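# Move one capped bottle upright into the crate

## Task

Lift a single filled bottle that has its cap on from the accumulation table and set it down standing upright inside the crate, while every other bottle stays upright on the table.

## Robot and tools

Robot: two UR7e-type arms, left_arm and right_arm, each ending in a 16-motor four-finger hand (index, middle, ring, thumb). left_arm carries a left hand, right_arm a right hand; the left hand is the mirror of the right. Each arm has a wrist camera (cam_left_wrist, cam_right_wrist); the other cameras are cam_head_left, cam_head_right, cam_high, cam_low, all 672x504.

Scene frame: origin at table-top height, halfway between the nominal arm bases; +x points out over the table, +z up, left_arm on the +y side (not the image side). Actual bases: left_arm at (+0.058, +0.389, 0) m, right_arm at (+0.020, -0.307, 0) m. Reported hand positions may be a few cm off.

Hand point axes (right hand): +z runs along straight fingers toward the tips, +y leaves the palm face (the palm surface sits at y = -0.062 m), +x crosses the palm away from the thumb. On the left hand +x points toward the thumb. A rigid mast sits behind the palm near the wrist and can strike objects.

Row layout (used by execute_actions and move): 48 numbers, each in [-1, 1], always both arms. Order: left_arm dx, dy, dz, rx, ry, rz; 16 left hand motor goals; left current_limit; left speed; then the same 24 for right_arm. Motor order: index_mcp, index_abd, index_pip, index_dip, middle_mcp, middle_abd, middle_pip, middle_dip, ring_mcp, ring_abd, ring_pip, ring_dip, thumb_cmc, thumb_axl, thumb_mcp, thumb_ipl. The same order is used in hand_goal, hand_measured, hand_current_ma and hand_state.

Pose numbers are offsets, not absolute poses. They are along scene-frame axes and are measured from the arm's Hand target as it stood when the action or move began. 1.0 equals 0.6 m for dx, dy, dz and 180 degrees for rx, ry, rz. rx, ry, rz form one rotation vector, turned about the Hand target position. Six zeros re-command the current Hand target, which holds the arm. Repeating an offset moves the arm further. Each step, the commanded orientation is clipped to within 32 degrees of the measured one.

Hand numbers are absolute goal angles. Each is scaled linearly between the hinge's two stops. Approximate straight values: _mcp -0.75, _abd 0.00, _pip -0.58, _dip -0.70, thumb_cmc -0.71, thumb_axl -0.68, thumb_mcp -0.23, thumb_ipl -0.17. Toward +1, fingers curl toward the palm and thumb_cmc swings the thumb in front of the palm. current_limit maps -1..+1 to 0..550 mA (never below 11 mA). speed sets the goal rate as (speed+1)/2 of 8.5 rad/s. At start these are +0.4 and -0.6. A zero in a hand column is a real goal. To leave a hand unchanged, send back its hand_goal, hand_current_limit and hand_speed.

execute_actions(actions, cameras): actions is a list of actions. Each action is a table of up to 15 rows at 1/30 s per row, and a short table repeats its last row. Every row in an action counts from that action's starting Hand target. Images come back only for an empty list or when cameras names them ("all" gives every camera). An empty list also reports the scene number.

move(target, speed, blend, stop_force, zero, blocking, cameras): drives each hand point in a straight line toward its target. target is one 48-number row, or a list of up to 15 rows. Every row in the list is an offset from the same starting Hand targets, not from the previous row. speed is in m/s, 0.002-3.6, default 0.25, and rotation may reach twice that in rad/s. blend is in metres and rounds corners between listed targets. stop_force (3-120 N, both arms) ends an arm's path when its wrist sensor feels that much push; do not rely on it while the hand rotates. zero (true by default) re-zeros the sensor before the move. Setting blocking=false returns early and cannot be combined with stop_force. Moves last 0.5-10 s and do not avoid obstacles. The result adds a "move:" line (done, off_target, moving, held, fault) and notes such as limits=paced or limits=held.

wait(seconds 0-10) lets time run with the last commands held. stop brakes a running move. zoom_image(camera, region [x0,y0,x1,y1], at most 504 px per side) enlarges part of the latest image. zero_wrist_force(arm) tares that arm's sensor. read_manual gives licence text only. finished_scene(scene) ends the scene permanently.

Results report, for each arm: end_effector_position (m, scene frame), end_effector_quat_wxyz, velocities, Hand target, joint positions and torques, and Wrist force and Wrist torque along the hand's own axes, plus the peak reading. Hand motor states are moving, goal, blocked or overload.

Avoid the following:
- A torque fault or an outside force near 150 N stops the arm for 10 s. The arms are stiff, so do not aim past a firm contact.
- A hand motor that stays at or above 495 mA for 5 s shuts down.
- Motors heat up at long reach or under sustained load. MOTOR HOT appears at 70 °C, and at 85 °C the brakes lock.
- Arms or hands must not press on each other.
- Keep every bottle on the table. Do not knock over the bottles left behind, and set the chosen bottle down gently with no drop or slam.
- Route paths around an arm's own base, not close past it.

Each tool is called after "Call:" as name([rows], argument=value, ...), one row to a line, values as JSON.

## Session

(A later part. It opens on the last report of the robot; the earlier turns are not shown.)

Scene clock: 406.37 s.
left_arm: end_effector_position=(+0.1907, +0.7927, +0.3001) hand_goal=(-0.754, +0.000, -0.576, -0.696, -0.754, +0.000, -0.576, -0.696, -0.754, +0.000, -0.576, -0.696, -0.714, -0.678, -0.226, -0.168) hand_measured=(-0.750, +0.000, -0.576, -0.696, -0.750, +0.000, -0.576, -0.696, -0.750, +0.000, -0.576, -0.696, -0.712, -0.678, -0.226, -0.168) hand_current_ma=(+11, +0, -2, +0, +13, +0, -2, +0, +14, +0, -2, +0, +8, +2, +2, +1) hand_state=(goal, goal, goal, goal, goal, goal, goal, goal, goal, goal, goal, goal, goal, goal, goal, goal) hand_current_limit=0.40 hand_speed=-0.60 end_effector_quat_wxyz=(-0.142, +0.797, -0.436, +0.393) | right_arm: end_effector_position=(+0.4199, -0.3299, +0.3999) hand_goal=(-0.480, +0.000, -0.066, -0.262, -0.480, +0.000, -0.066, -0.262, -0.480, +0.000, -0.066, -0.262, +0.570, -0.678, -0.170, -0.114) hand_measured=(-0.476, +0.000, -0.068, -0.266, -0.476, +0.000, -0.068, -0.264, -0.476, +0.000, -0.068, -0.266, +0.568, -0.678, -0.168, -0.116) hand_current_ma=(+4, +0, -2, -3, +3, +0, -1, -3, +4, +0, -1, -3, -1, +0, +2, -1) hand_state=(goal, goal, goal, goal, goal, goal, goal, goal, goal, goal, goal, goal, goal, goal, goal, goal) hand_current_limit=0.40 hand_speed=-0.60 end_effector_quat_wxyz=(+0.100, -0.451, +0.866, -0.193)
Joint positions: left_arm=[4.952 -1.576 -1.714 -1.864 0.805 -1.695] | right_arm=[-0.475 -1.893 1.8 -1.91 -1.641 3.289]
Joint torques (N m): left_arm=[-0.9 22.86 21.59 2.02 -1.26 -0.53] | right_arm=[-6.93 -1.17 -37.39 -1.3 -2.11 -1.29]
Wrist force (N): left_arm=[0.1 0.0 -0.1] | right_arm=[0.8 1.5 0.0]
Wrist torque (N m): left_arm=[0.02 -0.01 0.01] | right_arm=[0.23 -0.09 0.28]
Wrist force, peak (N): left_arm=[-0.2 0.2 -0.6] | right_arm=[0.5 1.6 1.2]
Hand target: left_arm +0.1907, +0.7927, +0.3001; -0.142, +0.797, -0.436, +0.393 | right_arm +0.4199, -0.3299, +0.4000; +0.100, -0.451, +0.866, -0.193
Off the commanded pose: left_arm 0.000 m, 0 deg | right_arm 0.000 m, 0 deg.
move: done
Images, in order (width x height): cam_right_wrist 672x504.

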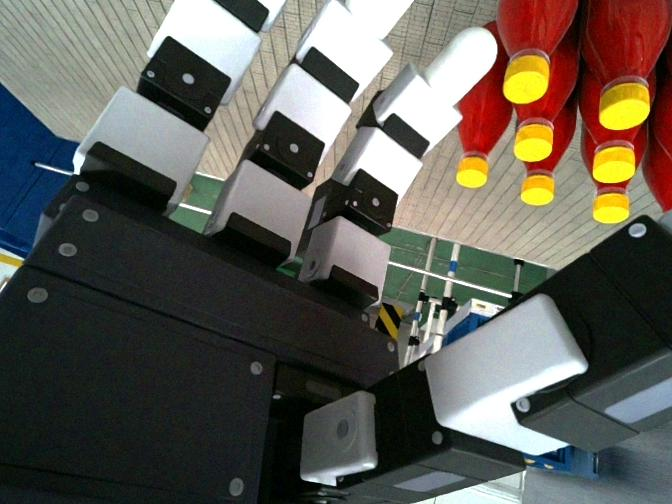

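Call:
move(target=[0,0,0,0,0,0,-0.754,0,-0.576,-0.696,-0.754,0,-0.576,-0.696,-0.754,0,-0.576,-0.696,-0.714,-0.678,-0.226,-0.168,0.4,-0.6,0.255,0.064,-0.0917,-0.1833,-0.2718,0.0101,0.055,0,-0.358,-0.551,0.055,0,-0.358,-0.551,0.055,0,-0.358,-0.551,0.571,-0.677,-0.326,-0.1135,0.4,-0.6], speed=0.25, cameras=["all"])

Call:
zoom_image(camera="cam_high", region=[220, 200, 440, 400])

Call:
zoom_image(camera="cam_low", region=[180, 80, 400, 320])

Scene clock: 546.63 s.
left_arm: end_effector_position=(+0.1907, +0.7927, +0.3001) hand_goal=(-0.754, +0.000, -0.576, -0.696, -0.754, +0.000, -0.576, -0.696, -0.754, +0.000, -0.576, -0.696, -0.714, -0.678, -0.226, -0.168) hand_measured=(-0.750, +0.000, -0.576, -0.696, -0.750, +0.000, -0.576, -0.696, -0.750, +0.000, -0.576, -0.696, -0.712, -0.678, -0.226, -0.168) hand_current_ma=(+11, +0, -2, +0, +13, +0, -2, +0, +14, +0, -2, +0, +8, +2, +2, +1) hand_state=(goal, goal, goal, goal, goal, goal, goal, goal, goal, goal, goal, goal, goal, goal, goal, goal) hand_current_limit=0.40 hand_speed=-0.60 end_effector_quat_wxyz=(-0.142, +0.797, -0.436, +0.393) | right_arm: end_effector_position=(+0.5729, -0.2915, +0.3450) hand_goal=(+0.054, +0.000, -0.358, -0.552, +0.054, +0.000, -0.358, -0.552, +0.054, +0.000, -0.358, -0.552, +0.570, -0.678, -0.326, -0.114) hand_measured=(+0.056, +0.000, -0.356, -0.550, +0.056, +0.000, -0.356, -0.550, +0.056, +0.000, -0.356, -0.550, +0.568, -0.678, -0.322, -0.116) hand_current_ma=(+2, +0, +1, +2, +2, +0, +1, +2, +2, +0, +1, +2, -1, +0, +6, -1) hand_state=(goal, goal, goal, goal, goal, goal, goal, goal, goal, goal, goal, goal, goal, goal, goal, goal) hand_current_limit=0.40 hand_speed=-0.60 end_effector_quat_wxyz=(+0.319, -0.354, +0.653, -0.589)
Joint positions: left_arm=[4.952 -1.576 -1.714 -1.864 0.805 -1.695] | right_arm=[-0.076 -1.518 2.153 -3.657 -2.097 3.201]
Joint torques (N m): left_arm=[-0.61 22.51 21.35 1.91 -1.06 -0.15] | right_arm=[7.54 -13.17 -32.92 -3.38 -2.23 -1.43]
Wrist force (N): left_arm=[0.1 -0.2 -0.1] | right_arm=[0.9 0.9 -0.4]
Wrist torque (N m): left_arm=[-0.01 -0.02 0.01] | right_arm=[0.05 -0.02 0.35]
Wrist force, peak (N): left_arm=[0.1 0.5 -0.3] | right_arm=[1.4 1.3 -0.5]
Hand target: left_arm +0.1907, +0.7927, +0.3001; -0.142, +0.797, -0.436, +0.393 | right_arm +0.5729, -0.2915, +0.3450; +0.319, -0.354, +0.653, -0.589
Off the commanded pose: left_arm 0.000 m, 0 deg | right_arm 0.000 m, 0 deg.
move: done

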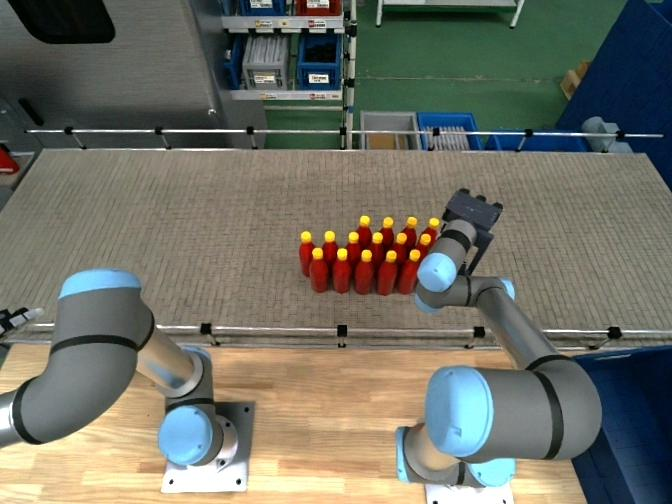

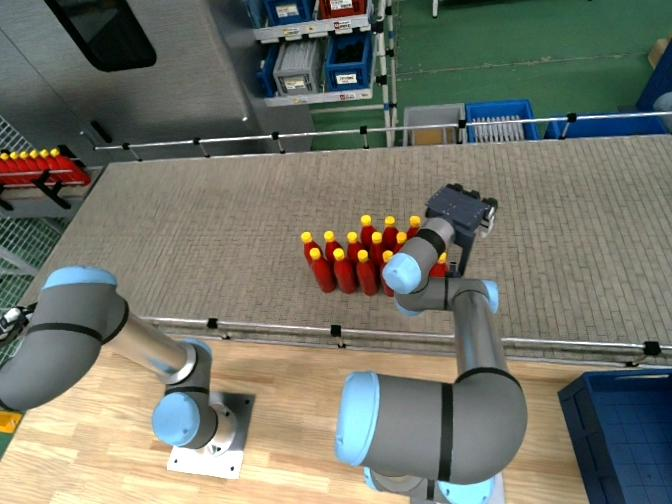

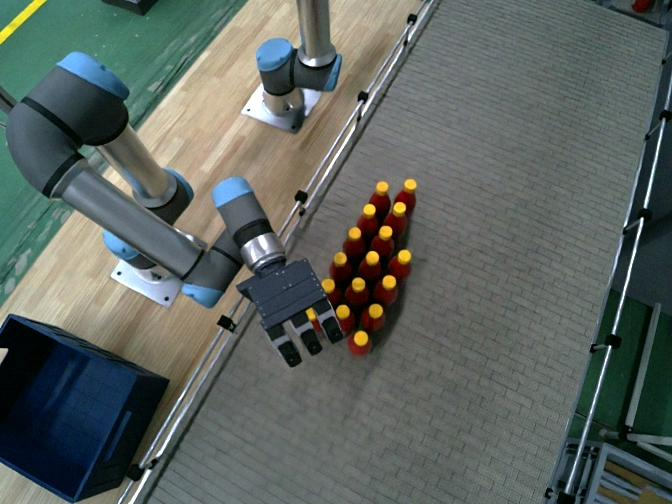

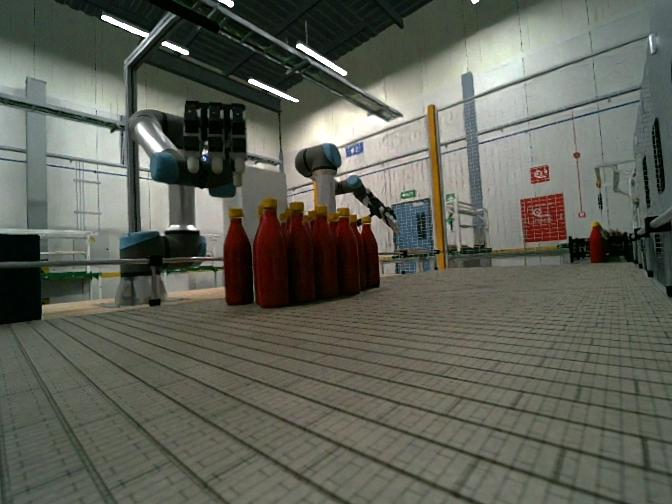

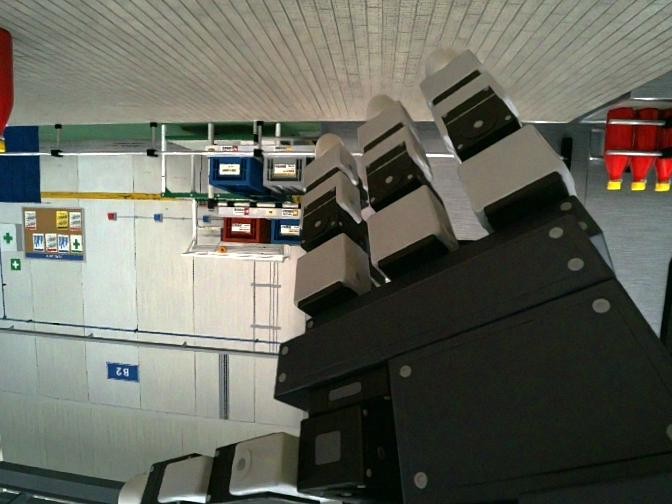

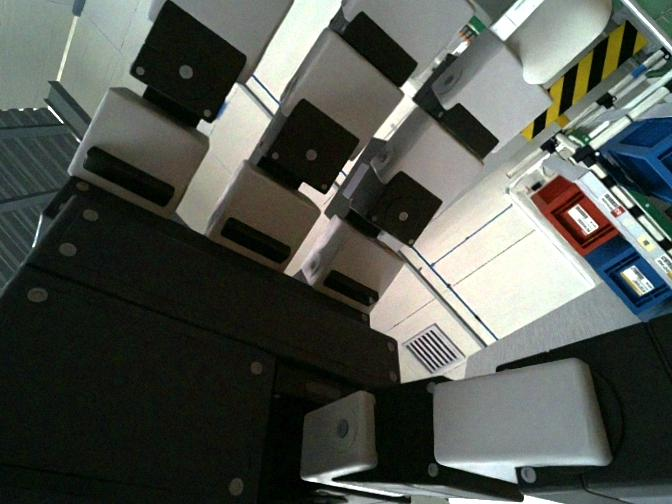

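Scaled by 2.291 from the camera's 672x504 image, which has a finer 960x720 frame.

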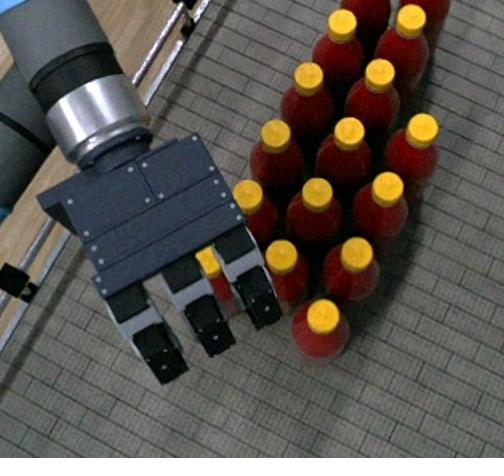

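Scaled by 2.100 from the camera's 672x504 image, which has a finer 960x720 frame.

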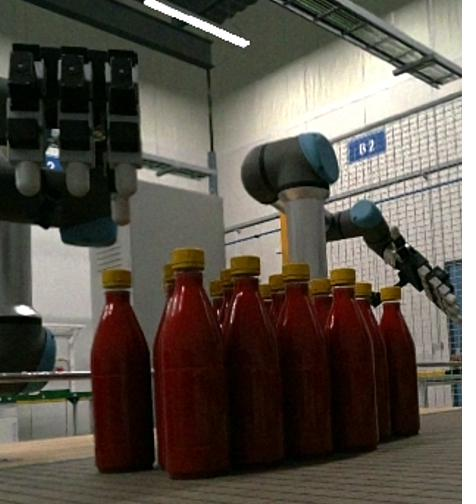

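Call:
zoom_image(camera="cam_low", region=[170, 140, 290, 230])

Call:
zoom_image(camera="cam_high", region=[270, 280, 390, 370])

Scaled by 4.200 from the camera's 672x504 image, which has a finer 960x720 frame.

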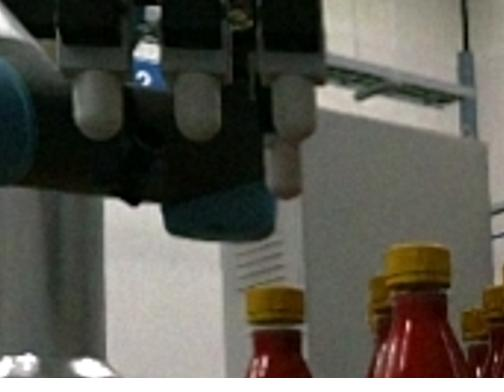

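Scaled by 4.200 from the camera's 672x504 image, which has a finer 960x720 frame.

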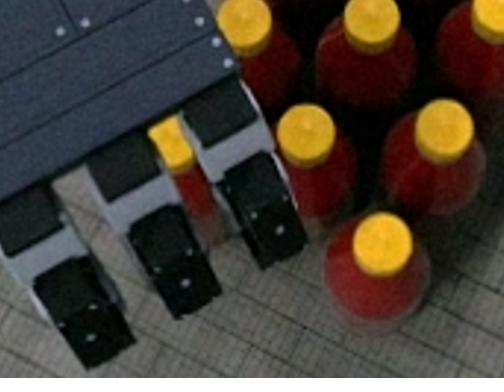

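Call:
move(target=[0,0,0,0,0,0,-0.754,0,-0.576,-0.696,-0.754,0,-0.576,-0.696,-0.754,0,-0.576,-0.696,-0.714,-0.678,-0.226,-0.168,0.4,-0.6,0.0035,0.0055,-0.125,0,0,0,0.055,0,-0.358,-0.551,0.055,0,-0.358,-0.551,0.055,0,-0.358,-0.551,0.571,-0.677,-0.326,-0.1135,0.4,-0.6], speed=0.15, cameras=["cam_high","cam_low","cam_right_wrist"])

Call:
zoom_image(camera="cam_low", region=[170, 140, 290, 230])

Call:
zoom_image(camera="cam_high", region=[270, 280, 390, 370])

Scene clock: 613.80 s.
left_arm: end_effector_position=(+0.1907, +0.7927, +0.3001) hand_goal=(-0.754, +0.000, -0.576, -0.696, -0.754, +0.000, -0.576, -0.696, -0.754, +0.000, -0.576, -0.696, -0.714, -0.678, -0.226, -0.168) hand_measured=(-0.750, +0.000, -0.576, -0.696, -0.750, +0.000, -0.576, -0.696, -0.750, +0.000, -0.576, -0.696, -0.712, -0.678, -0.226, -0.168) hand_current_ma=(+11, +0, -2, +0, +13, +0, -2, +0, +14, +0, -2, +0, +8, +2, +2, +1) hand_state=(goal, goal, goal, goal, goal, goal, goal, goal, goal, goal, goal, goal, goal, goal, goal, goal) hand_current_limit=0.40 hand_speed=-0.60 end_effector_quat_wxyz=(-0.142, +0.797, -0.436, +0.393) | right_arm: end_effector_position=(+0.5750, -0.2882, +0.2700) hand_goal=(+0.054, +0.000, -0.358, -0.552, +0.054, +0.000, -0.358, -0.552, +0.054, +0.000, -0.358, -0.552, +0.570, -0.678, -0.326, -0.114) hand_measured=(+0.056, +0.000, -0.356, -0.550, +0.056, +0.000, -0.356, -0.550, +0.056, +0.000, -0.356, -0.550, +0.568, -0.678, -0.322, -0.116) hand_current_ma=(+2, +0, +1, +2, +2, +0, +1, +2, +2, +0, +1, +2, -1, +0, +6, -1) hand_state=(goal, goal, goal, goal, goal, goal, goal, goal, goal, goal, goal, goal, goal, goal, goal, goal) hand_current_limit=0.40 hand_speed=-0.60 end_effector_quat_wxyz=(+0.319, -0.354, +0.653, -0.589)
Joint positions: left_arm=[4.952 -1.576 -1.714 -1.864 0.805 -1.695] | right_arm=[-0.066 -1.363 2.23 -3.888 -2.106 3.202]
Joint torques (N m): left_arm=[-0.48 23.16 21.36 1.95 -1.25 -0.38] | right_arm=[7.35 -17 -5.71 -3.22 -2.13 -1.47]
Wrist force (N): left_arm=[0.0 0.0 -0.2] | right_arm=[1.1 1.2 -0.2]
Wrist torque (N m): left_arm=[0.02 -0.01 0.00] | right_arm=[0.09 -0.04 0.39]
Wrist force, peak (N): left_arm=[-0.2 0.4 -0.3] | right_arm=[1.1 1.8 -0.3]
Hand target: left_arm +0.1907, +0.7927, +0.3001; -0.142, +0.797, -0.436, +0.393 | right_arm +0.5750, -0.2882, +0.2700; +0.319, -0.354, +0.653, -0.589
Off the commanded pose: left_arm 0.000 m, 0 deg | right_arm 0.000 m, 0 deg.
move: done
Images, in order (width x height): cam_high 672x504, cam_low 672x504, cam_right_wrist 672x504.

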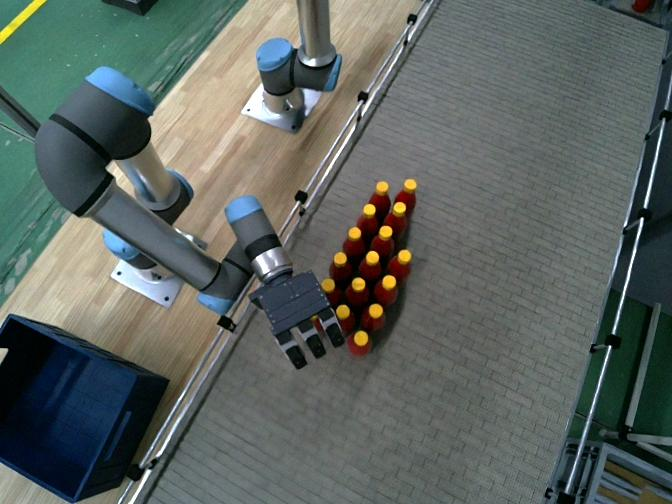

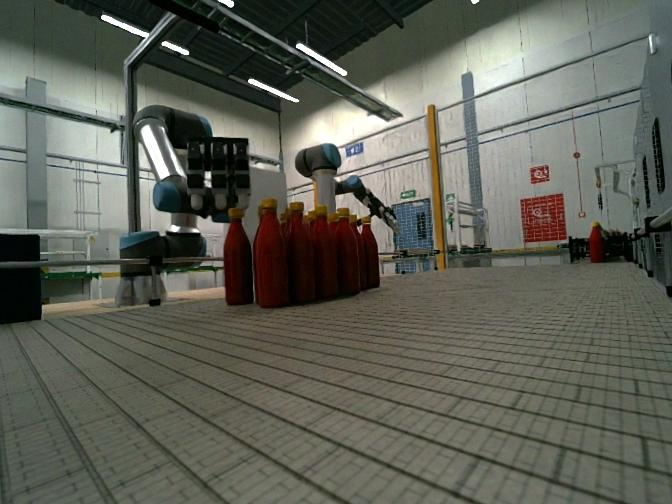

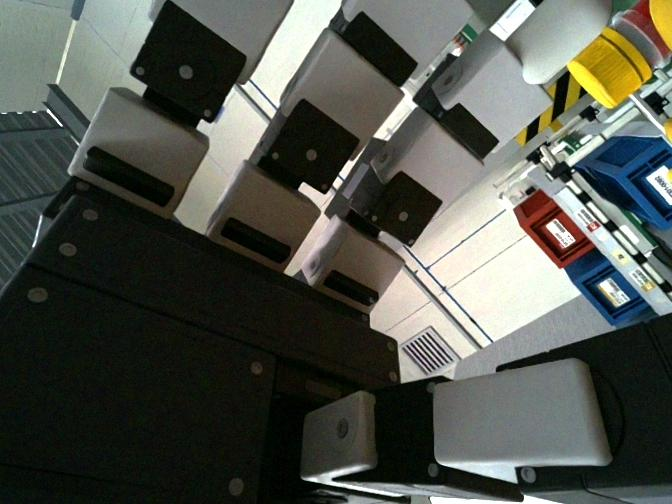

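Scaled by 4.200 from the camera's 672x504 image, which has a finer 960x720 frame.

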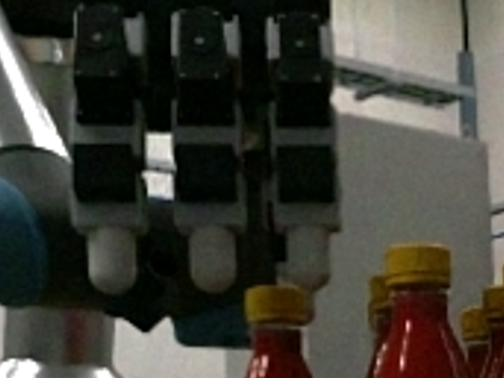

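Scaled by 4.200 from the camera's 672x504 image, which has a finer 960x720 frame.

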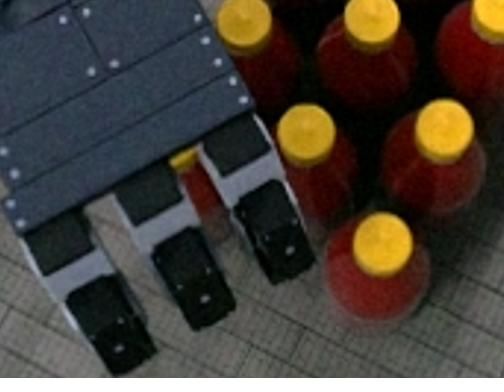

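Call:
zoom_image(camera="cam_right_wrist", region=[472, 0, 672, 150])

Scaled by 2.520 from the camera's 672x504 image, which has a finer 960x720 frame.

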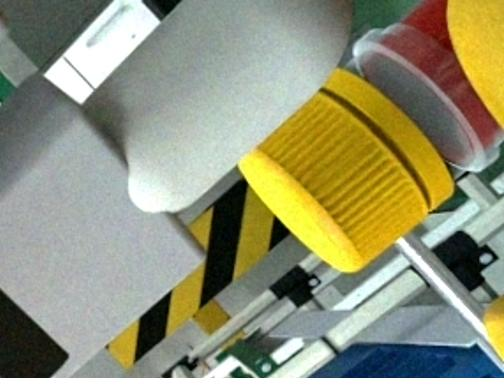

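Call:
move(target=[0,0,0,0,0,0,-0.754,0,-0.576,-0.696,-0.754,0,-0.576,-0.696,-0.754,0,-0.576,-0.696,-0.714,-0.678,-0.226,-0.168,0.4,-0.6,0,0,-0.05,0,0,0,0.055,0,-0.358,-0.551,0.055,0,-0.358,-0.551,0.055,0,-0.358,-0.551,0.571,-0.677,-0.326,-0.1135,0.4,-0.6], speed=0.1, cameras=["cam_high","cam_low","cam_right_wrist","cam_head_right"])

Call:
zoom_image(camera="cam_low", region=[170, 160, 290, 250])

Call:
zoom_image(camera="cam_right_wrist", region=[372, 0, 672, 225])

Scene clock: 661.47 s.
left_arm: end_effector_position=(+0.1907, +0.7927, +0.3001) hand_goal=(-0.754, +0.000, -0.576, -0.696, -0.754, +0.000, -0.576, -0.696, -0.754, +0.000, -0.576, -0.696, -0.714, -0.678, -0.226, -0.168) hand_measured=(-0.750, +0.000, -0.576, -0.696, -0.750, +0.000, -0.576, -0.696, -0.750, +0.000, -0.576, -0.696, -0.712, -0.678, -0.226, -0.168) hand_current_ma=(+11, +0, -2, +0, +13, +0, -2, +0, +14, +0, -2, +0, +8, +2, +2, +1) hand_state=(goal, goal, goal, goal, goal, goal, goal, goal, goal, goal, goal, goal, goal, goal, goal, goal) hand_current_limit=0.40 hand_speed=-0.60 end_effector_quat_wxyz=(-0.142, +0.797, -0.436, +0.393) | right_arm: end_effector_position=(+0.5750, -0.2882, +0.2401) hand_goal=(+0.054, +0.000, -0.358, -0.552, +0.054, +0.000, -0.358, -0.552, +0.054, +0.000, -0.358, -0.552, +0.570, -0.678, -0.326, -0.114) hand_measured=(+0.056, +0.000, -0.356, -0.550, +0.056, +0.000, -0.356, -0.550, +0.056, +0.000, -0.356, -0.550, +0.568, -0.678, -0.322, -0.116) hand_current_ma=(+2, +0, +1, +2, +2, +0, +1, +2, +2, +0, +1, +2, -1, +0, +6, -1) hand_state=(goal, goal, goal, goal, goal, goal, goal, goal, goal, goal, goal, goal, goal, goal, goal, goal) hand_current_limit=0.40 hand_speed=-0.60 end_effector_quat_wxyz=(+0.319, -0.354, +0.653, -0.589)
Joint positions: left_arm=[4.952 -1.576 -1.714 -1.864 0.805 -1.695] | right_arm=[-0.066 -1.292 2.254 -3.983 -2.106 3.202]
Joint torques (N m): left_arm=[-0.58 21.88 20.71 1.82 -1.19 -0.38] | right_arm=[-3.83 -18.83 -4.09 -3.34 1.26 -1.54]
Wrist force (N): left_arm=[-0.2 0.1 0.0] | right_arm=[1.1 1.0 -0.1]
Wrist torque (N m): left_arm=[0.01 0.02 -0.02] | right_arm=[0.07 -0.03 0.38]
Wrist force, peak (N): left_arm=[0.0 0.4 0.2] | right_arm=[1.4 1.1 -0.4]
Hand target: left_arm +0.1907, +0.7927, +0.3001; -0.142, +0.797, -0.436, +0.393 | right_arm +0.5750, -0.2882, +0.2400; +0.319, -0.354, +0.653, -0.589
Off the commanded pose: left_arm 0.000 m, 0 deg | right_arm 0.000 m, 0 deg.
move: done
Images, in order (width x height): cam_head_right 672x504, cam_high 672x504, cam_low 672x504, cam_right_wrist 672x504.

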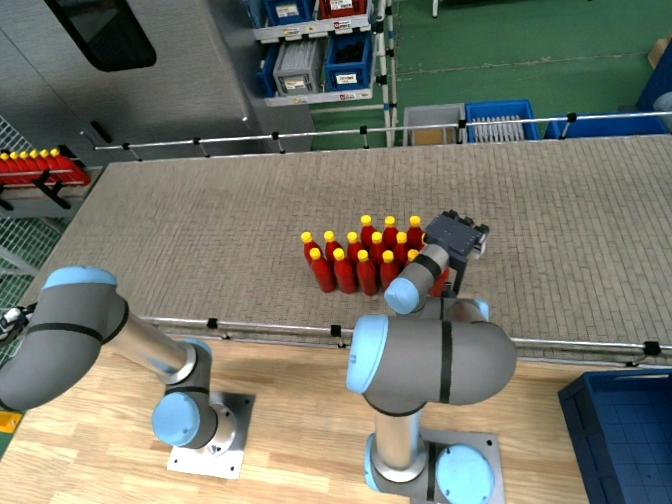

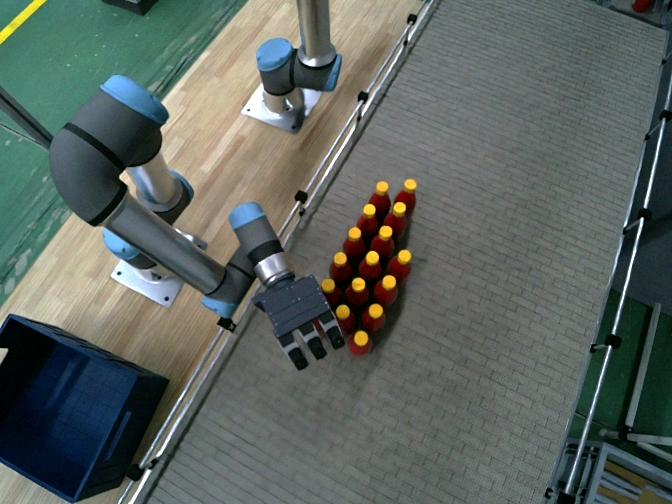

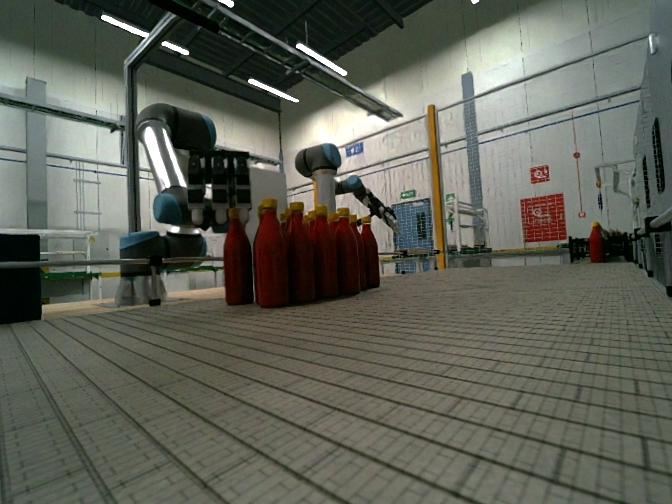

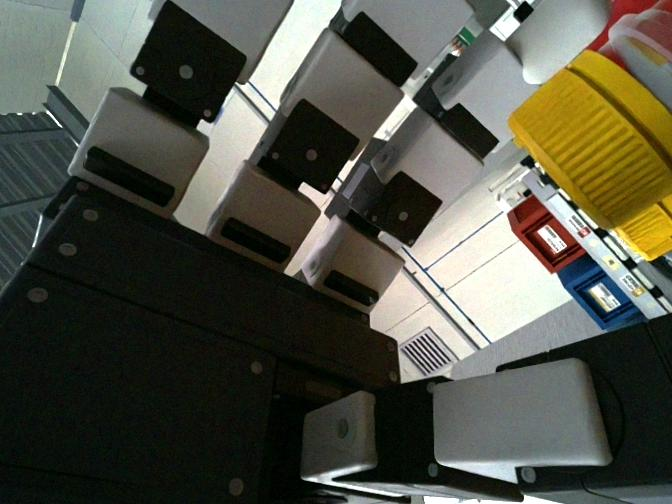

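Scaled by 4.200 from the camera's 672x504 image, which has a finer 960x720 frame.

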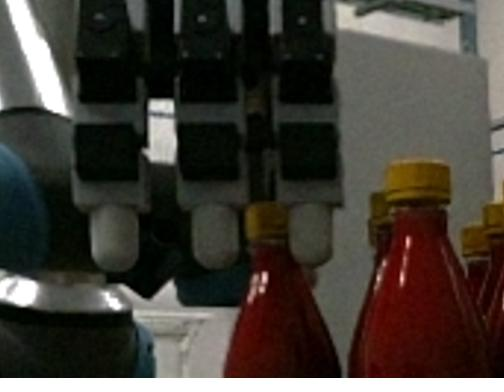

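Scaled by 1.680 from the camera's 672x504 image, which has a finer 960x720 frame.

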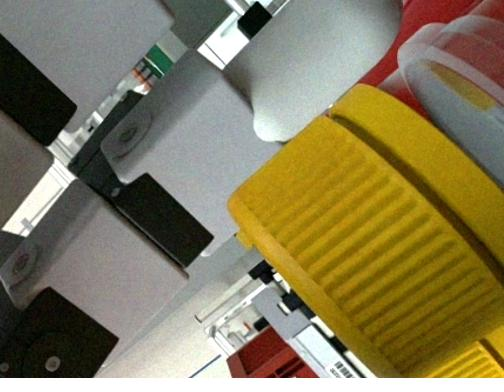

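Call:
move(target=[0,0,0,0,0,0,-0.754,0,-0.576,-0.696,-0.754,0,-0.576,-0.696,-0.754,0,-0.576,-0.696,-0.714,-0.678,-0.226,-0.168,0.4,-0.6,0,0,-0.1167,0,0,0,0.055,0,-0.358,-0.551,0.055,0,-0.358,-0.551,0.055,0,-0.358,-0.551,0.571,-0.677,-0.326,-0.1135,0.4,-0.6], speed=0.07, stop_force=8, cameras=["all"])

Call:
zoom_image(camera="cam_low", region=[170, 160, 290, 310])

Call:
zoom_image(camera="cam_high", region=[250, 260, 400, 380])

Scene clock: 706.30 s.
left_arm: end_effector_position=(+0.1907, +0.7927, +0.3001) hand_goal=(-0.754, +0.000, -0.576, -0.696, -0.754, +0.000, -0.576, -0.696, -0.754, +0.000, -0.576, -0.696, -0.714, -0.678, -0.226, -0.168) hand_measured=(-0.750, +0.000, -0.576, -0.696, -0.750, +0.000, -0.576, -0.696, -0.750, +0.000, -0.576, -0.696, -0.712, -0.678, -0.226, -0.168) hand_current_ma=(+11, +0, -2, +0, +13, +0, -2, +0, +14, +0, -2, +0, +8, +2, +2, +1) hand_state=(goal, goal, goal, goal, goal, goal, goal, goal, goal, goal, goal, goal, goal, goal, goal, goal) hand_current_limit=0.40 hand_speed=-0.60 end_effector_quat_wxyz=(-0.142, +0.797, -0.436, +0.393) | right_arm: end_effector_position=(+0.5748, -0.2882, +0.1742) hand_goal=(+0.054, +0.000, -0.358, -0.552, +0.054, +0.000, -0.358, -0.552, +0.054, +0.000, -0.358, -0.552, +0.570, -0.678, -0.326, -0.114) hand_measured=(+0.058, +0.000, -0.356, -0.550, +0.058, +0.000, -0.356, -0.550, +0.058, +0.000, -0.356, -0.550, +0.568, -0.678, -0.322, -0.116) hand_current_ma=(+3, +0, +1, +2, +3, +0, +1, +2, +4, +0, +1, +2, -1, +0, +5, -1) hand_state=(goal, goal, goal, goal, goal, goal, goal, goal, goal, goal, goal, goal, goal, goal, goal, goal) hand_current_limit=0.40 hand_speed=-0.60 end_effector_quat_wxyz=(+0.318, -0.355, +0.653, -0.588)
Joint positions: left_arm=[4.952 -1.576 -1.714 -1.864 0.805 -1.695] | right_arm=[-0.066 -1.117 2.282 -4.184 -2.106 3.203]
Joint torques (N m): left_arm=[-0.4 21.39 20.61 2.09 -1.15 -0.46] | right_arm=[0.25 -30.13 -10.77 -2.13 -0.01 0.01]
Wrist force (N): left_arm=[-0.2 0.0 -0.1] | right_arm=[1.0 1.2 -0.7]
Wrist torque (N m): left_arm=[0.01 0.02 -0.01] | right_arm=[0.14 -0.02 0.27]
Wrist force, peak (N): left_arm=[0.3 0.5 -0.1] | right_arm=[1.1 2.7 -0.1]
Hand target: left_arm +0.1907, +0.7927, +0.3001; -0.142, +0.797, -0.436, +0.393 | right_arm +0.5748, -0.2882, +0.1742; +0.318, -0.355, +0.653, -0.588 (not the last commanded pose)
Off the commanded pose: left_arm 0.000 m, 0 deg | right_arm 0.004 m, 0 deg.
FORCE FAULT: contact force on the right arm reached its limit, and that arm stopped. The contact can be on any part of that arm, not only on its tool. That arm's remaining commands of this call were not run. That arm is still stopped at the end of this call. That arm stays stopped for about 10 more seconds. Until then a move that you send moves the other arm only, and its call returns only when the move has ended. Once the stop has ended, the next robot result says so. If the stop ends while you think or write, that arm runs what you send next, counted from a new Hand target: where the arm stands when the stop ends. While its stop runs, that arm, its gripper or tool too, takes no new command. Until it ends, the stop uses up actions while you think or wait. An arm that is not stopped still takes commands.
move: fault (right_arm)

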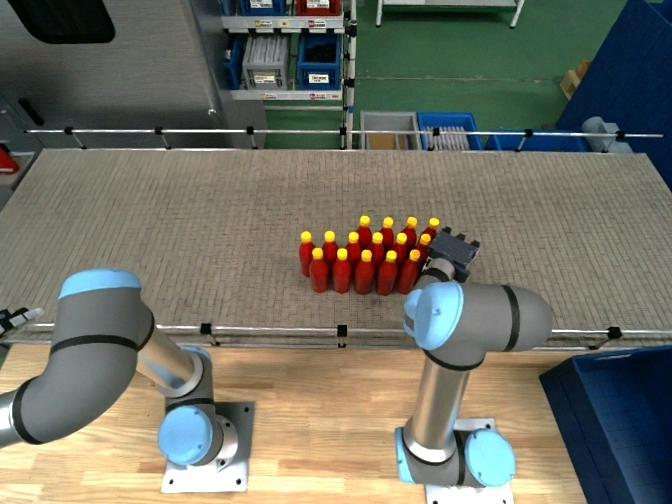

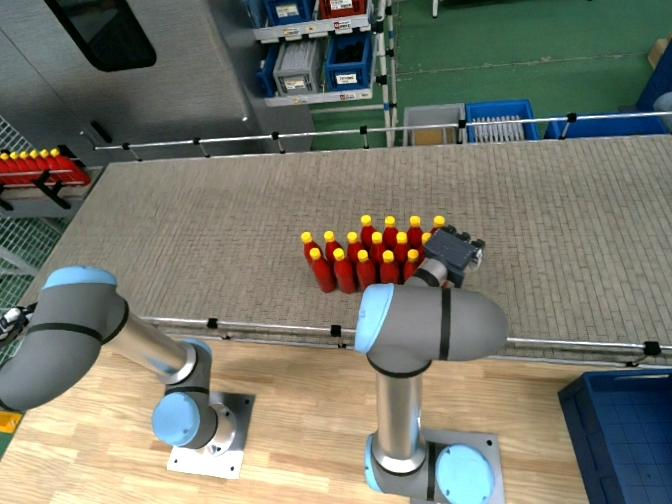

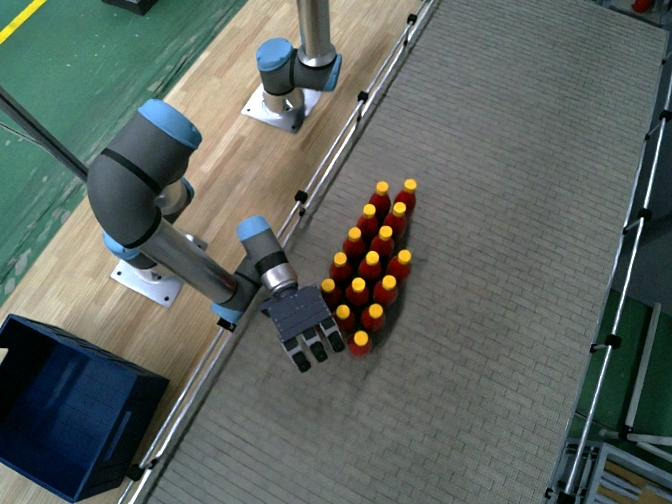

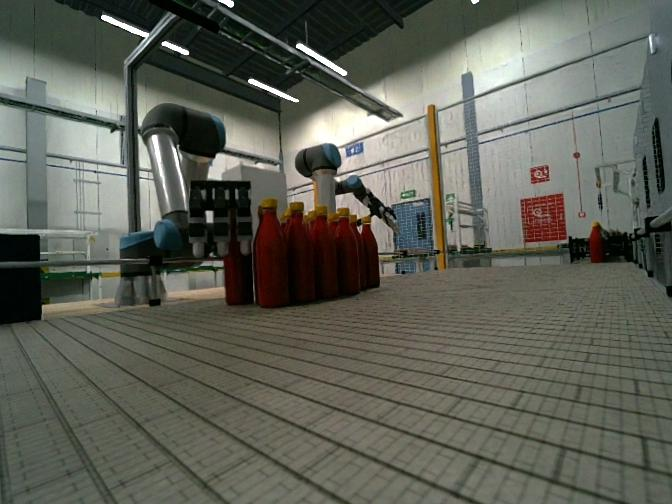

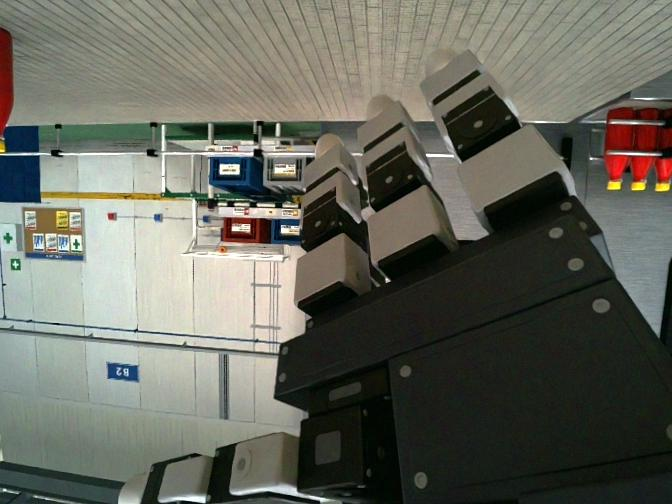

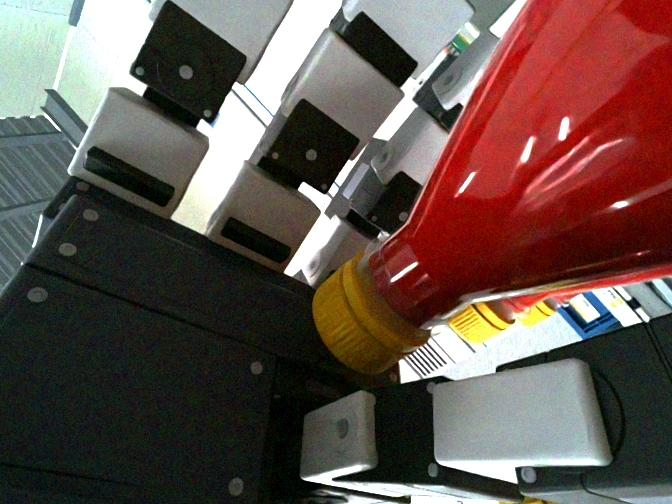

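Scaled by 3.360 from the camera's 672x504 image, which has a finer 960x720 frame.

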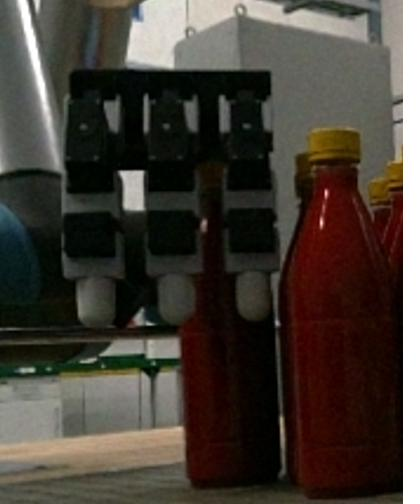

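Scaled by 3.360 from the camera's 672x504 image, which has a finer 960x720 frame.

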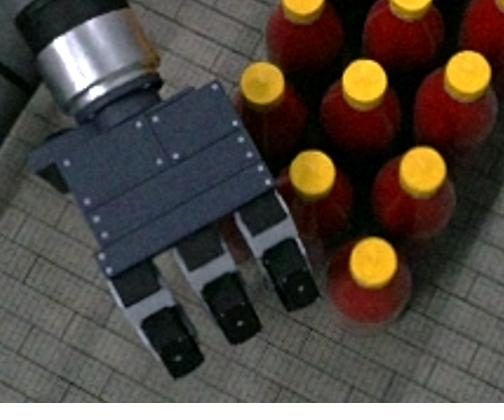

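Call:
execute_actions(actions=[], cameras=[])

Scene clock: 832.10 s.
left_arm: end_effector_position=(+0.1907, +0.7927, +0.3001) hand_goal=(-0.754, +0.000, -0.576, -0.696, -0.754, +0.000, -0.576, -0.696, -0.754, +0.000, -0.576, -0.696, -0.714, -0.678, -0.226, -0.168) hand_measured=(-0.750, +0.000, -0.576, -0.696, -0.750, +0.000, -0.576, -0.696, -0.750, +0.000, -0.576, -0.696, -0.712, -0.678, -0.226, -0.168) hand_current_ma=(+11, +0, -2, +0, +13, +0, -2, +0, +14, +0, -2, +0, +8, +2, +2, +1) hand_state=(goal, goal, goal, goal, goal, goal, goal, goal, goal, goal, goal, goal, goal, goal, goal, goal) hand_current_limit=0.40 hand_speed=-0.60 end_effector_quat_wxyz=(-0.142, +0.797, -0.436, +0.393) | right_arm: end_effector_position=(+0.5748, -0.2882, +0.1742) hand_goal=(+0.054, +0.000, -0.358, -0.552, +0.054, +0.000, -0.358, -0.552, +0.054, +0.000, -0.358, -0.552, +0.570, -0.678, -0.326, -0.114) hand_measured=(+0.058, +0.000, -0.356, -0.550, +0.058, +0.000, -0.356, -0.550, +0.058, +0.000, -0.356, -0.550, +0.568, -0.678, -0.322, -0.116) hand_current_ma=(+3, +0, +1, +2, +3, +0, +1, +2, +4, +0, +1, +2, -1, +0, +5, -1) hand_state=(goal, goal, goal, goal, goal, goal, goal, goal, goal, goal, goal, goal, goal, goal, goal, goal) hand_current_limit=0.40 hand_speed=-0.60 end_effector_quat_wxyz=(+0.318, -0.355, +0.653, -0.588)
Joint positions: left_arm=[4.952 -1.576 -1.714 -1.864 0.805 -1.695] | right_arm=[-0.066 -1.117 2.282 -4.184 -2.106 3.203]
Joint velocities: within noise
Joint torques (N m): left_arm=[0.61 22.64 19.96 2.11 -1.2 -0.6] | right_arm=[-0.43 -32.15 -10.94 -1.89 -0.07 0.06]
Wrist force (N): left_arm=[0.1 0.2 -0.2] | right_arm=[1.1 0.8 -0.4]
Wrist torque (N m): left_arm=[0.04 -0.02 0.00] | right_arm=[0.06 -0.04 0.27]
Wrist force, peak (N): left_arm=[0.1 0.6 0.0] | right_arm=[1.3 1.2 -0.7]
Hand target: left_arm +0.1907, +0.7927, +0.3001; -0.142, +0.797, -0.436, +0.393 | right_arm +0.5748, -0.2882, +0.1742; +0.318, -0.355, +0.653, -0.588 (not the last commanded pose)
Off the commanded pose: left_arm 0.000 m, 0 deg | right_arm 0.004 m, 0 deg.
FORCE FAULT, CONTINUED: the right arm's stop, for the force fault that an earlier result reported, is over. The rest of the stop counts as 20 of the actions that you can send in this scene. That arm's target is now where it stood when the stop ended, not its last command. That arm accepts commands again.
No camera images: "cameras" was empty.

Call:
move([
  [0,0,0,0,0,0,-0.754,0,-0.576,-0.696,-0.754,0,-0.576,-0.696,-0.754,0,-0.576,-0.696,-0.714,-0.678,-0.226,-0.168,0.4,-0.6,0,0,0.25,0,0,0,0.055,0,-0.358,-0.551,0.055,0,-0.358,-0.551,0.055,0,-0.358,-0.551,0.571,-0.677,-0.326,-0.1135,0.4,-0.6],
  [0,0,0,0,0,0,-0.754,0,-0.576,-0.696,-0.754,0,-0.576,-0.696,-0.754,0,-0.576,-0.696,-0.714,-0.678,-0.226,-0.168,0.4,-0.6,-0.2,-0.15,0.45,0,0,0,0.055,0,-0.358,-0.551,0.055,0,-0.358,-0.551,0.055,0,-0.358,-0.551,0.571,-0.677,-0.326,-0.1135,0.4,-0.6],
], speed=0.2, blend=[0.02,0], cameras=["cam_high","cam_low"])

Scene clock: 848.07 s.
left_arm: end_effector_position=(+0.1907, +0.7927, +0.3001) hand_goal=(-0.754, +0.000, -0.576, -0.696, -0.754, +0.000, -0.576, -0.696, -0.754, +0.000, -0.576, -0.696, -0.714, -0.678, -0.226, -0.168) hand_measured=(-0.750, +0.000, -0.576, -0.696, -0.750, +0.000, -0.576, -0.696, -0.750, +0.000, -0.576, -0.696, -0.712, -0.678, -0.226, -0.168) hand_current_ma=(+11, +0, -2, +0, +13, +0, -2, +0, +14, +0, -2, +0, +8, +2, +2, +1) hand_state=(goal, goal, goal, goal, goal, goal, goal, goal, goal, goal, goal, goal, goal, goal, goal, goal) hand_current_limit=0.40 hand_speed=-0.60 end_effector_quat_wxyz=(-0.142, +0.797, -0.436, +0.393) | right_arm: end_effector_position=(+0.4548, -0.3781, +0.4442) hand_goal=(+0.054, +0.000, -0.358, -0.552, +0.054, +0.000, -0.358, -0.552, +0.054, +0.000, -0.358, -0.552, +0.570, -0.678, -0.326, -0.114) hand_measured=(+0.058, +0.000, -0.356, -0.550, +0.058, +0.000, -0.356, -0.550, +0.058, +0.000, -0.356, -0.550, +0.568, -0.678, -0.322, -0.116) hand_current_ma=(+3, +0, +1, +2, +3, +0, +1, +2, +4, +0, +1, +2, -1, +0, +5, -1) hand_state=(goal, goal, goal, goal, goal, goal, goal, goal, goal, goal, goal, goal, goal, goal, goal, goal) hand_current_limit=0.40 hand_speed=-0.60 end_effector_quat_wxyz=(+0.318, -0.355, +0.653, -0.588)
Joint positions: left_arm=[4.952 -1.576 -1.714 -1.864 0.805 -1.695] | right_arm=[-0.492 -2.043 2.267 -3.259 -1.683 3.152]
Joint torques (N m): left_arm=[0.22 22.13 20.65 2.33 -1.04 -0.49] | right_arm=[-6.19 -13.58 -36.87 -0.57 2.2 -1.48]
Wrist force (N): left_arm=[0.0 -0.1 0.0] | right_arm=[0.9 0.8 -0.4]
Wrist torque (N m): left_arm=[-0.01 -0.01 0.00] | right_arm=[0.01 0.02 0.34]
Wrist force, peak (N): left_arm=[-0.2 0.4 -0.2] | right_arm=[1.1 2.1 -0.3]
Hand target: left_arm +0.1907, +0.7927, +0.3001; -0.142, +0.797, -0.436, +0.393 | right_arm +0.4548, -0.3782, +0.4442; +0.318, -0.355, +0.653, -0.588
Off the commanded pose: left_arm 0.000 m, 0 deg | right_arm 0.000 m, 0 deg.
move: done
Images, in order (width x height): cam_high 672x504, cam_low 672x504.

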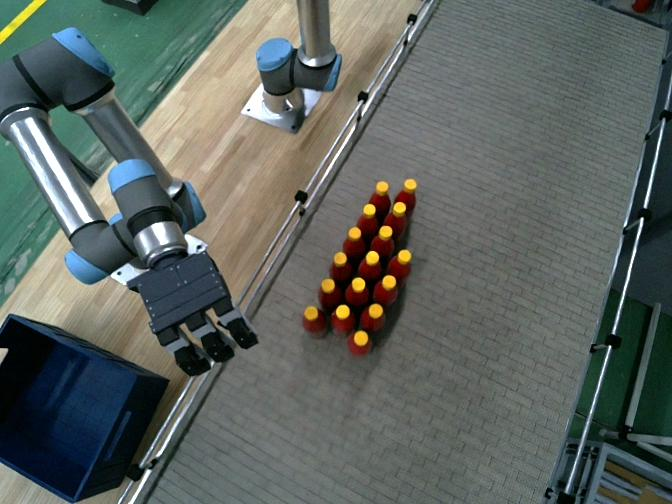

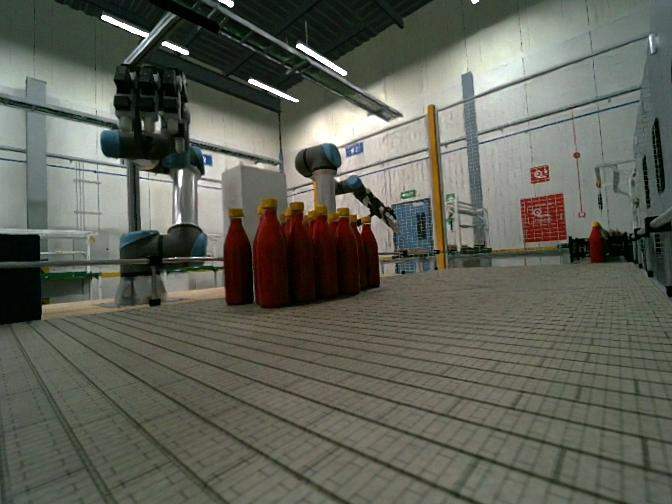

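Call:
move(target=[0,0,0,0,0,0,-0.754,0,-0.576,-0.696,-0.754,0,-0.576,-0.696,-0.754,0,-0.576,-0.696,-0.714,-0.678,-0.226,-0.168,0.4,-0.6,-0.153,-0.156,-0.0737,-0.1059,0.4983,0.4001,0.055,0,-0.358,-0.551,0.055,0,-0.358,-0.551,0.055,0,-0.358,-0.551,0.571,-0.677,-0.326,-0.1135,0.4,-0.6], speed=0.4, cameras=["cam_high"])

Call:
move(target=[0,0,0,0,0,0,-0.754,0,-0.576,-0.696,-0.754,0,-0.576,-0.696,-0.754,0,-0.576,-0.696,-0.714,-0.678,-0.226,-0.168,0.4,-0.6,0.207,-0.011,0,0,0,0.5,0.055,0,-0.358,-0.551,0.055,0,-0.358,-0.551,0.055,0,-0.358,-0.551,0.571,-0.677,-0.326,-0.1135,0.4,-0.6], speed=0.4, cameras=["cam_high","cam_low"])

Scene clock: 868.20 s.
left_arm: end_effector_position=(+0.1907, +0.7927, +0.3001) hand_goal=(-0.754, +0.000, -0.576, -0.696, -0.754, +0.000, -0.576, -0.696, -0.754, +0.000, -0.576, -0.696, -0.714, -0.678, -0.226, -0.168) hand_measured=(-0.750, +0.000, -0.576, -0.696, -0.750, +0.000, -0.576, -0.696, -0.750, +0.000, -0.576, -0.696, -0.712, -0.678, -0.226, -0.168) hand_current_ma=(+11, +0, -2, +0, +13, +0, -2, +0, +14, +0, -2, +0, +8, +2, +2, +1) hand_state=(goal, goal, goal, goal, goal, goal, goal, goal, goal, goal, goal, goal, goal, goal, goal, goal) hand_current_limit=0.40 hand_speed=-0.60 end_effector_quat_wxyz=(-0.142, +0.797, -0.436, +0.393) | right_arm: end_effector_position=(+0.3630, -0.4717, +0.4000) hand_goal=(+0.054, +0.000, -0.358, -0.552, +0.054, +0.000, -0.358, -0.552, +0.054, +0.000, -0.358, -0.552, +0.570, -0.678, -0.326, -0.114) hand_measured=(+0.048, +0.000, -0.358, -0.550, +0.048, +0.000, -0.358, -0.550, +0.048, +0.000, -0.358, -0.550, +0.568, -0.678, -0.322, -0.116) hand_current_ma=(-7, +0, +0, +2, -6, +0, +0, +2, -8, +0, +0, +2, -1, +0, +5, -1) hand_state=(goal, goal, goal, goal, goal, goal, goal, goal, goal, goal, goal, goal, goal, goal, goal, goal) hand_current_limit=0.40 hand_speed=-0.60 end_effector_quat_wxyz=(+0.001, +0.959, -0.283, +0.001)
Joint positions: left_arm=[4.952 -1.576 -1.714 -1.864 0.805 -1.695] | right_arm=[-0.603 -1.782 1.651 -1.441 -1.572 1.57]
Joint torques (N m): left_arm=[0.26 22 21.29 1.8 -0.99 -0.7] | right_arm=[7.7 -5.37 -36.93 -0.81 -2.32 -1.48]
Wrist force (N): left_arm=[-0.1 0.1 0.0] | right_arm=[0.4 0.6 -0.3]
Wrist torque (N m): left_arm=[0.01 0.01 -0.01] | right_arm=[0.28 -0.04 0.20]
Wrist force, peak (N): left_arm=[0.2 0.5 0.2] | right_arm=[0.5 1.7 0.3]
Hand target: left_arm +0.1907, +0.7927, +0.3001; -0.142, +0.797, -0.436, +0.393 | right_arm +0.3630, -0.4718, +0.4000; +0.001, +0.959, -0.283, +0.001
Off the commanded pose: left_arm 0.000 m, 0 deg | right_arm 0.000 m, 0 deg.
move: done
Images, in order (width x height): cam_high 672x504.

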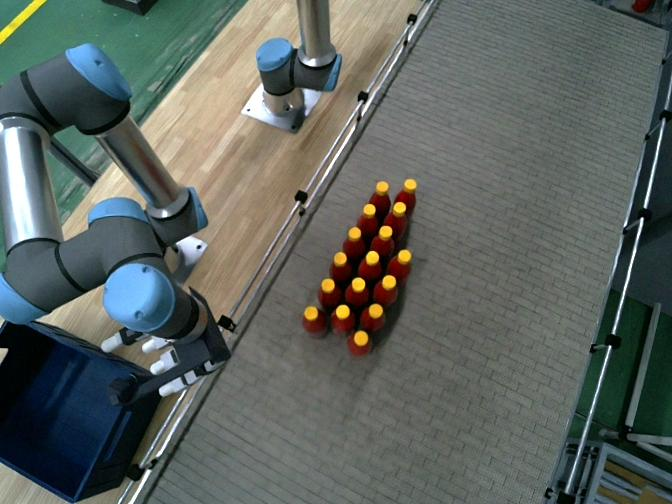

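Scene clock: 871.00 s.
left_arm: end_effector_position=(+0.1907, +0.7927, +0.3001) hand_goal=(-0.754, +0.000, -0.576, -0.696, -0.754, +0.000, -0.576, -0.696, -0.754, +0.000, -0.576, -0.696, -0.714, -0.678, -0.226, -0.168) hand_measured=(-0.750, +0.000, -0.576, -0.696, -0.750, +0.000, -0.576, -0.696, -0.750, +0.000, -0.576, -0.696, -0.712, -0.678, -0.226, -0.168) hand_current_ma=(+11, +0, -2, +0, +13, +0, -2, +0, +14, +0, -2, +0, +8, +2, +2, +1) hand_state=(goal, goal, goal, goal, goal, goal, goal, goal, goal, goal, goal, goal, goal, goal, goal, goal) hand_current_limit=0.40 hand_speed=-0.60 end_effector_quat_wxyz=(-0.142, +0.797, -0.436, +0.393) | right_arm: end_effector_position=(+0.4872, -0.4784, +0.4000) hand_goal=(+0.054, +0.000, -0.358, -0.552, +0.054, +0.000, -0.358, -0.552, +0.054, +0.000, -0.358, -0.552, +0.570, -0.678, -0.326, -0.114) hand_measured=(+0.048, +0.000, -0.358, -0.550, +0.048, +0.000, -0.358, -0.550, +0.048, +0.000, -0.358, -0.550, +0.568, -0.678, -0.322, -0.116) hand_current_ma=(-7, +0, +0, +2, -6, +0, +0, +2, -8, +0, +0, +2, -1, +0, +5, -1) hand_state=(goal, goal, goal, goal, goal, goal, goal, goal, goal, goal, goal, goal, goal, goal, goal, goal) hand_current_limit=0.40 hand_speed=-0.60 end_effector_quat_wxyz=(+0.000, +0.879, +0.478, +0.001)
Joint positions: left_arm=[4.952 -1.576 -1.714 -1.864 0.805 -1.695] | right_arm=[-0.605 -1.782 1.651 -1.441 -1.569 -0.003]
Joint torques (N m): left_arm=[0.25 23.39 20.48 2.09 -1.19 -0.48] | right_arm=[-7.37 -6.18 -37.73 -1.14 2.3 -1.39]
Wrist force (N): left_arm=[-0.2 0.2 -0.1] | right_arm=[0.2 0.6 -0.4]
Wrist torque (N m): left_arm=[0.04 0.02 -0.02] | right_arm=[0.28 0.01 0.18]
Wrist force, peak (N): left_arm=[0.0 0.4 -0.4] | right_arm=[0.7 1.1 -0.4]
Hand target: left_arm +0.1907, +0.7927, +0.3001; -0.142, +0.797, -0.436, +0.393 | right_arm +0.4872, -0.4784, +0.4000; +0.000, +0.878, +0.478, +0.001
Off the commanded pose: left_arm 0.000 m, 0 deg | right_arm 0.000 m, 0 deg.
move: done
Images, in order (width x height): cam_high 672x504, cam_low 672x504.

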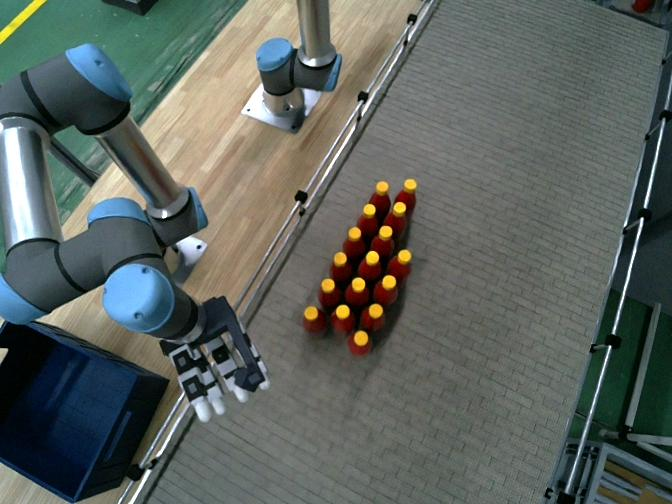

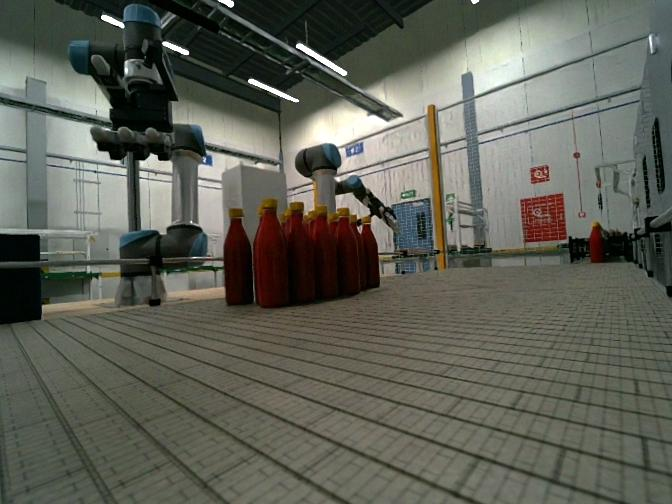

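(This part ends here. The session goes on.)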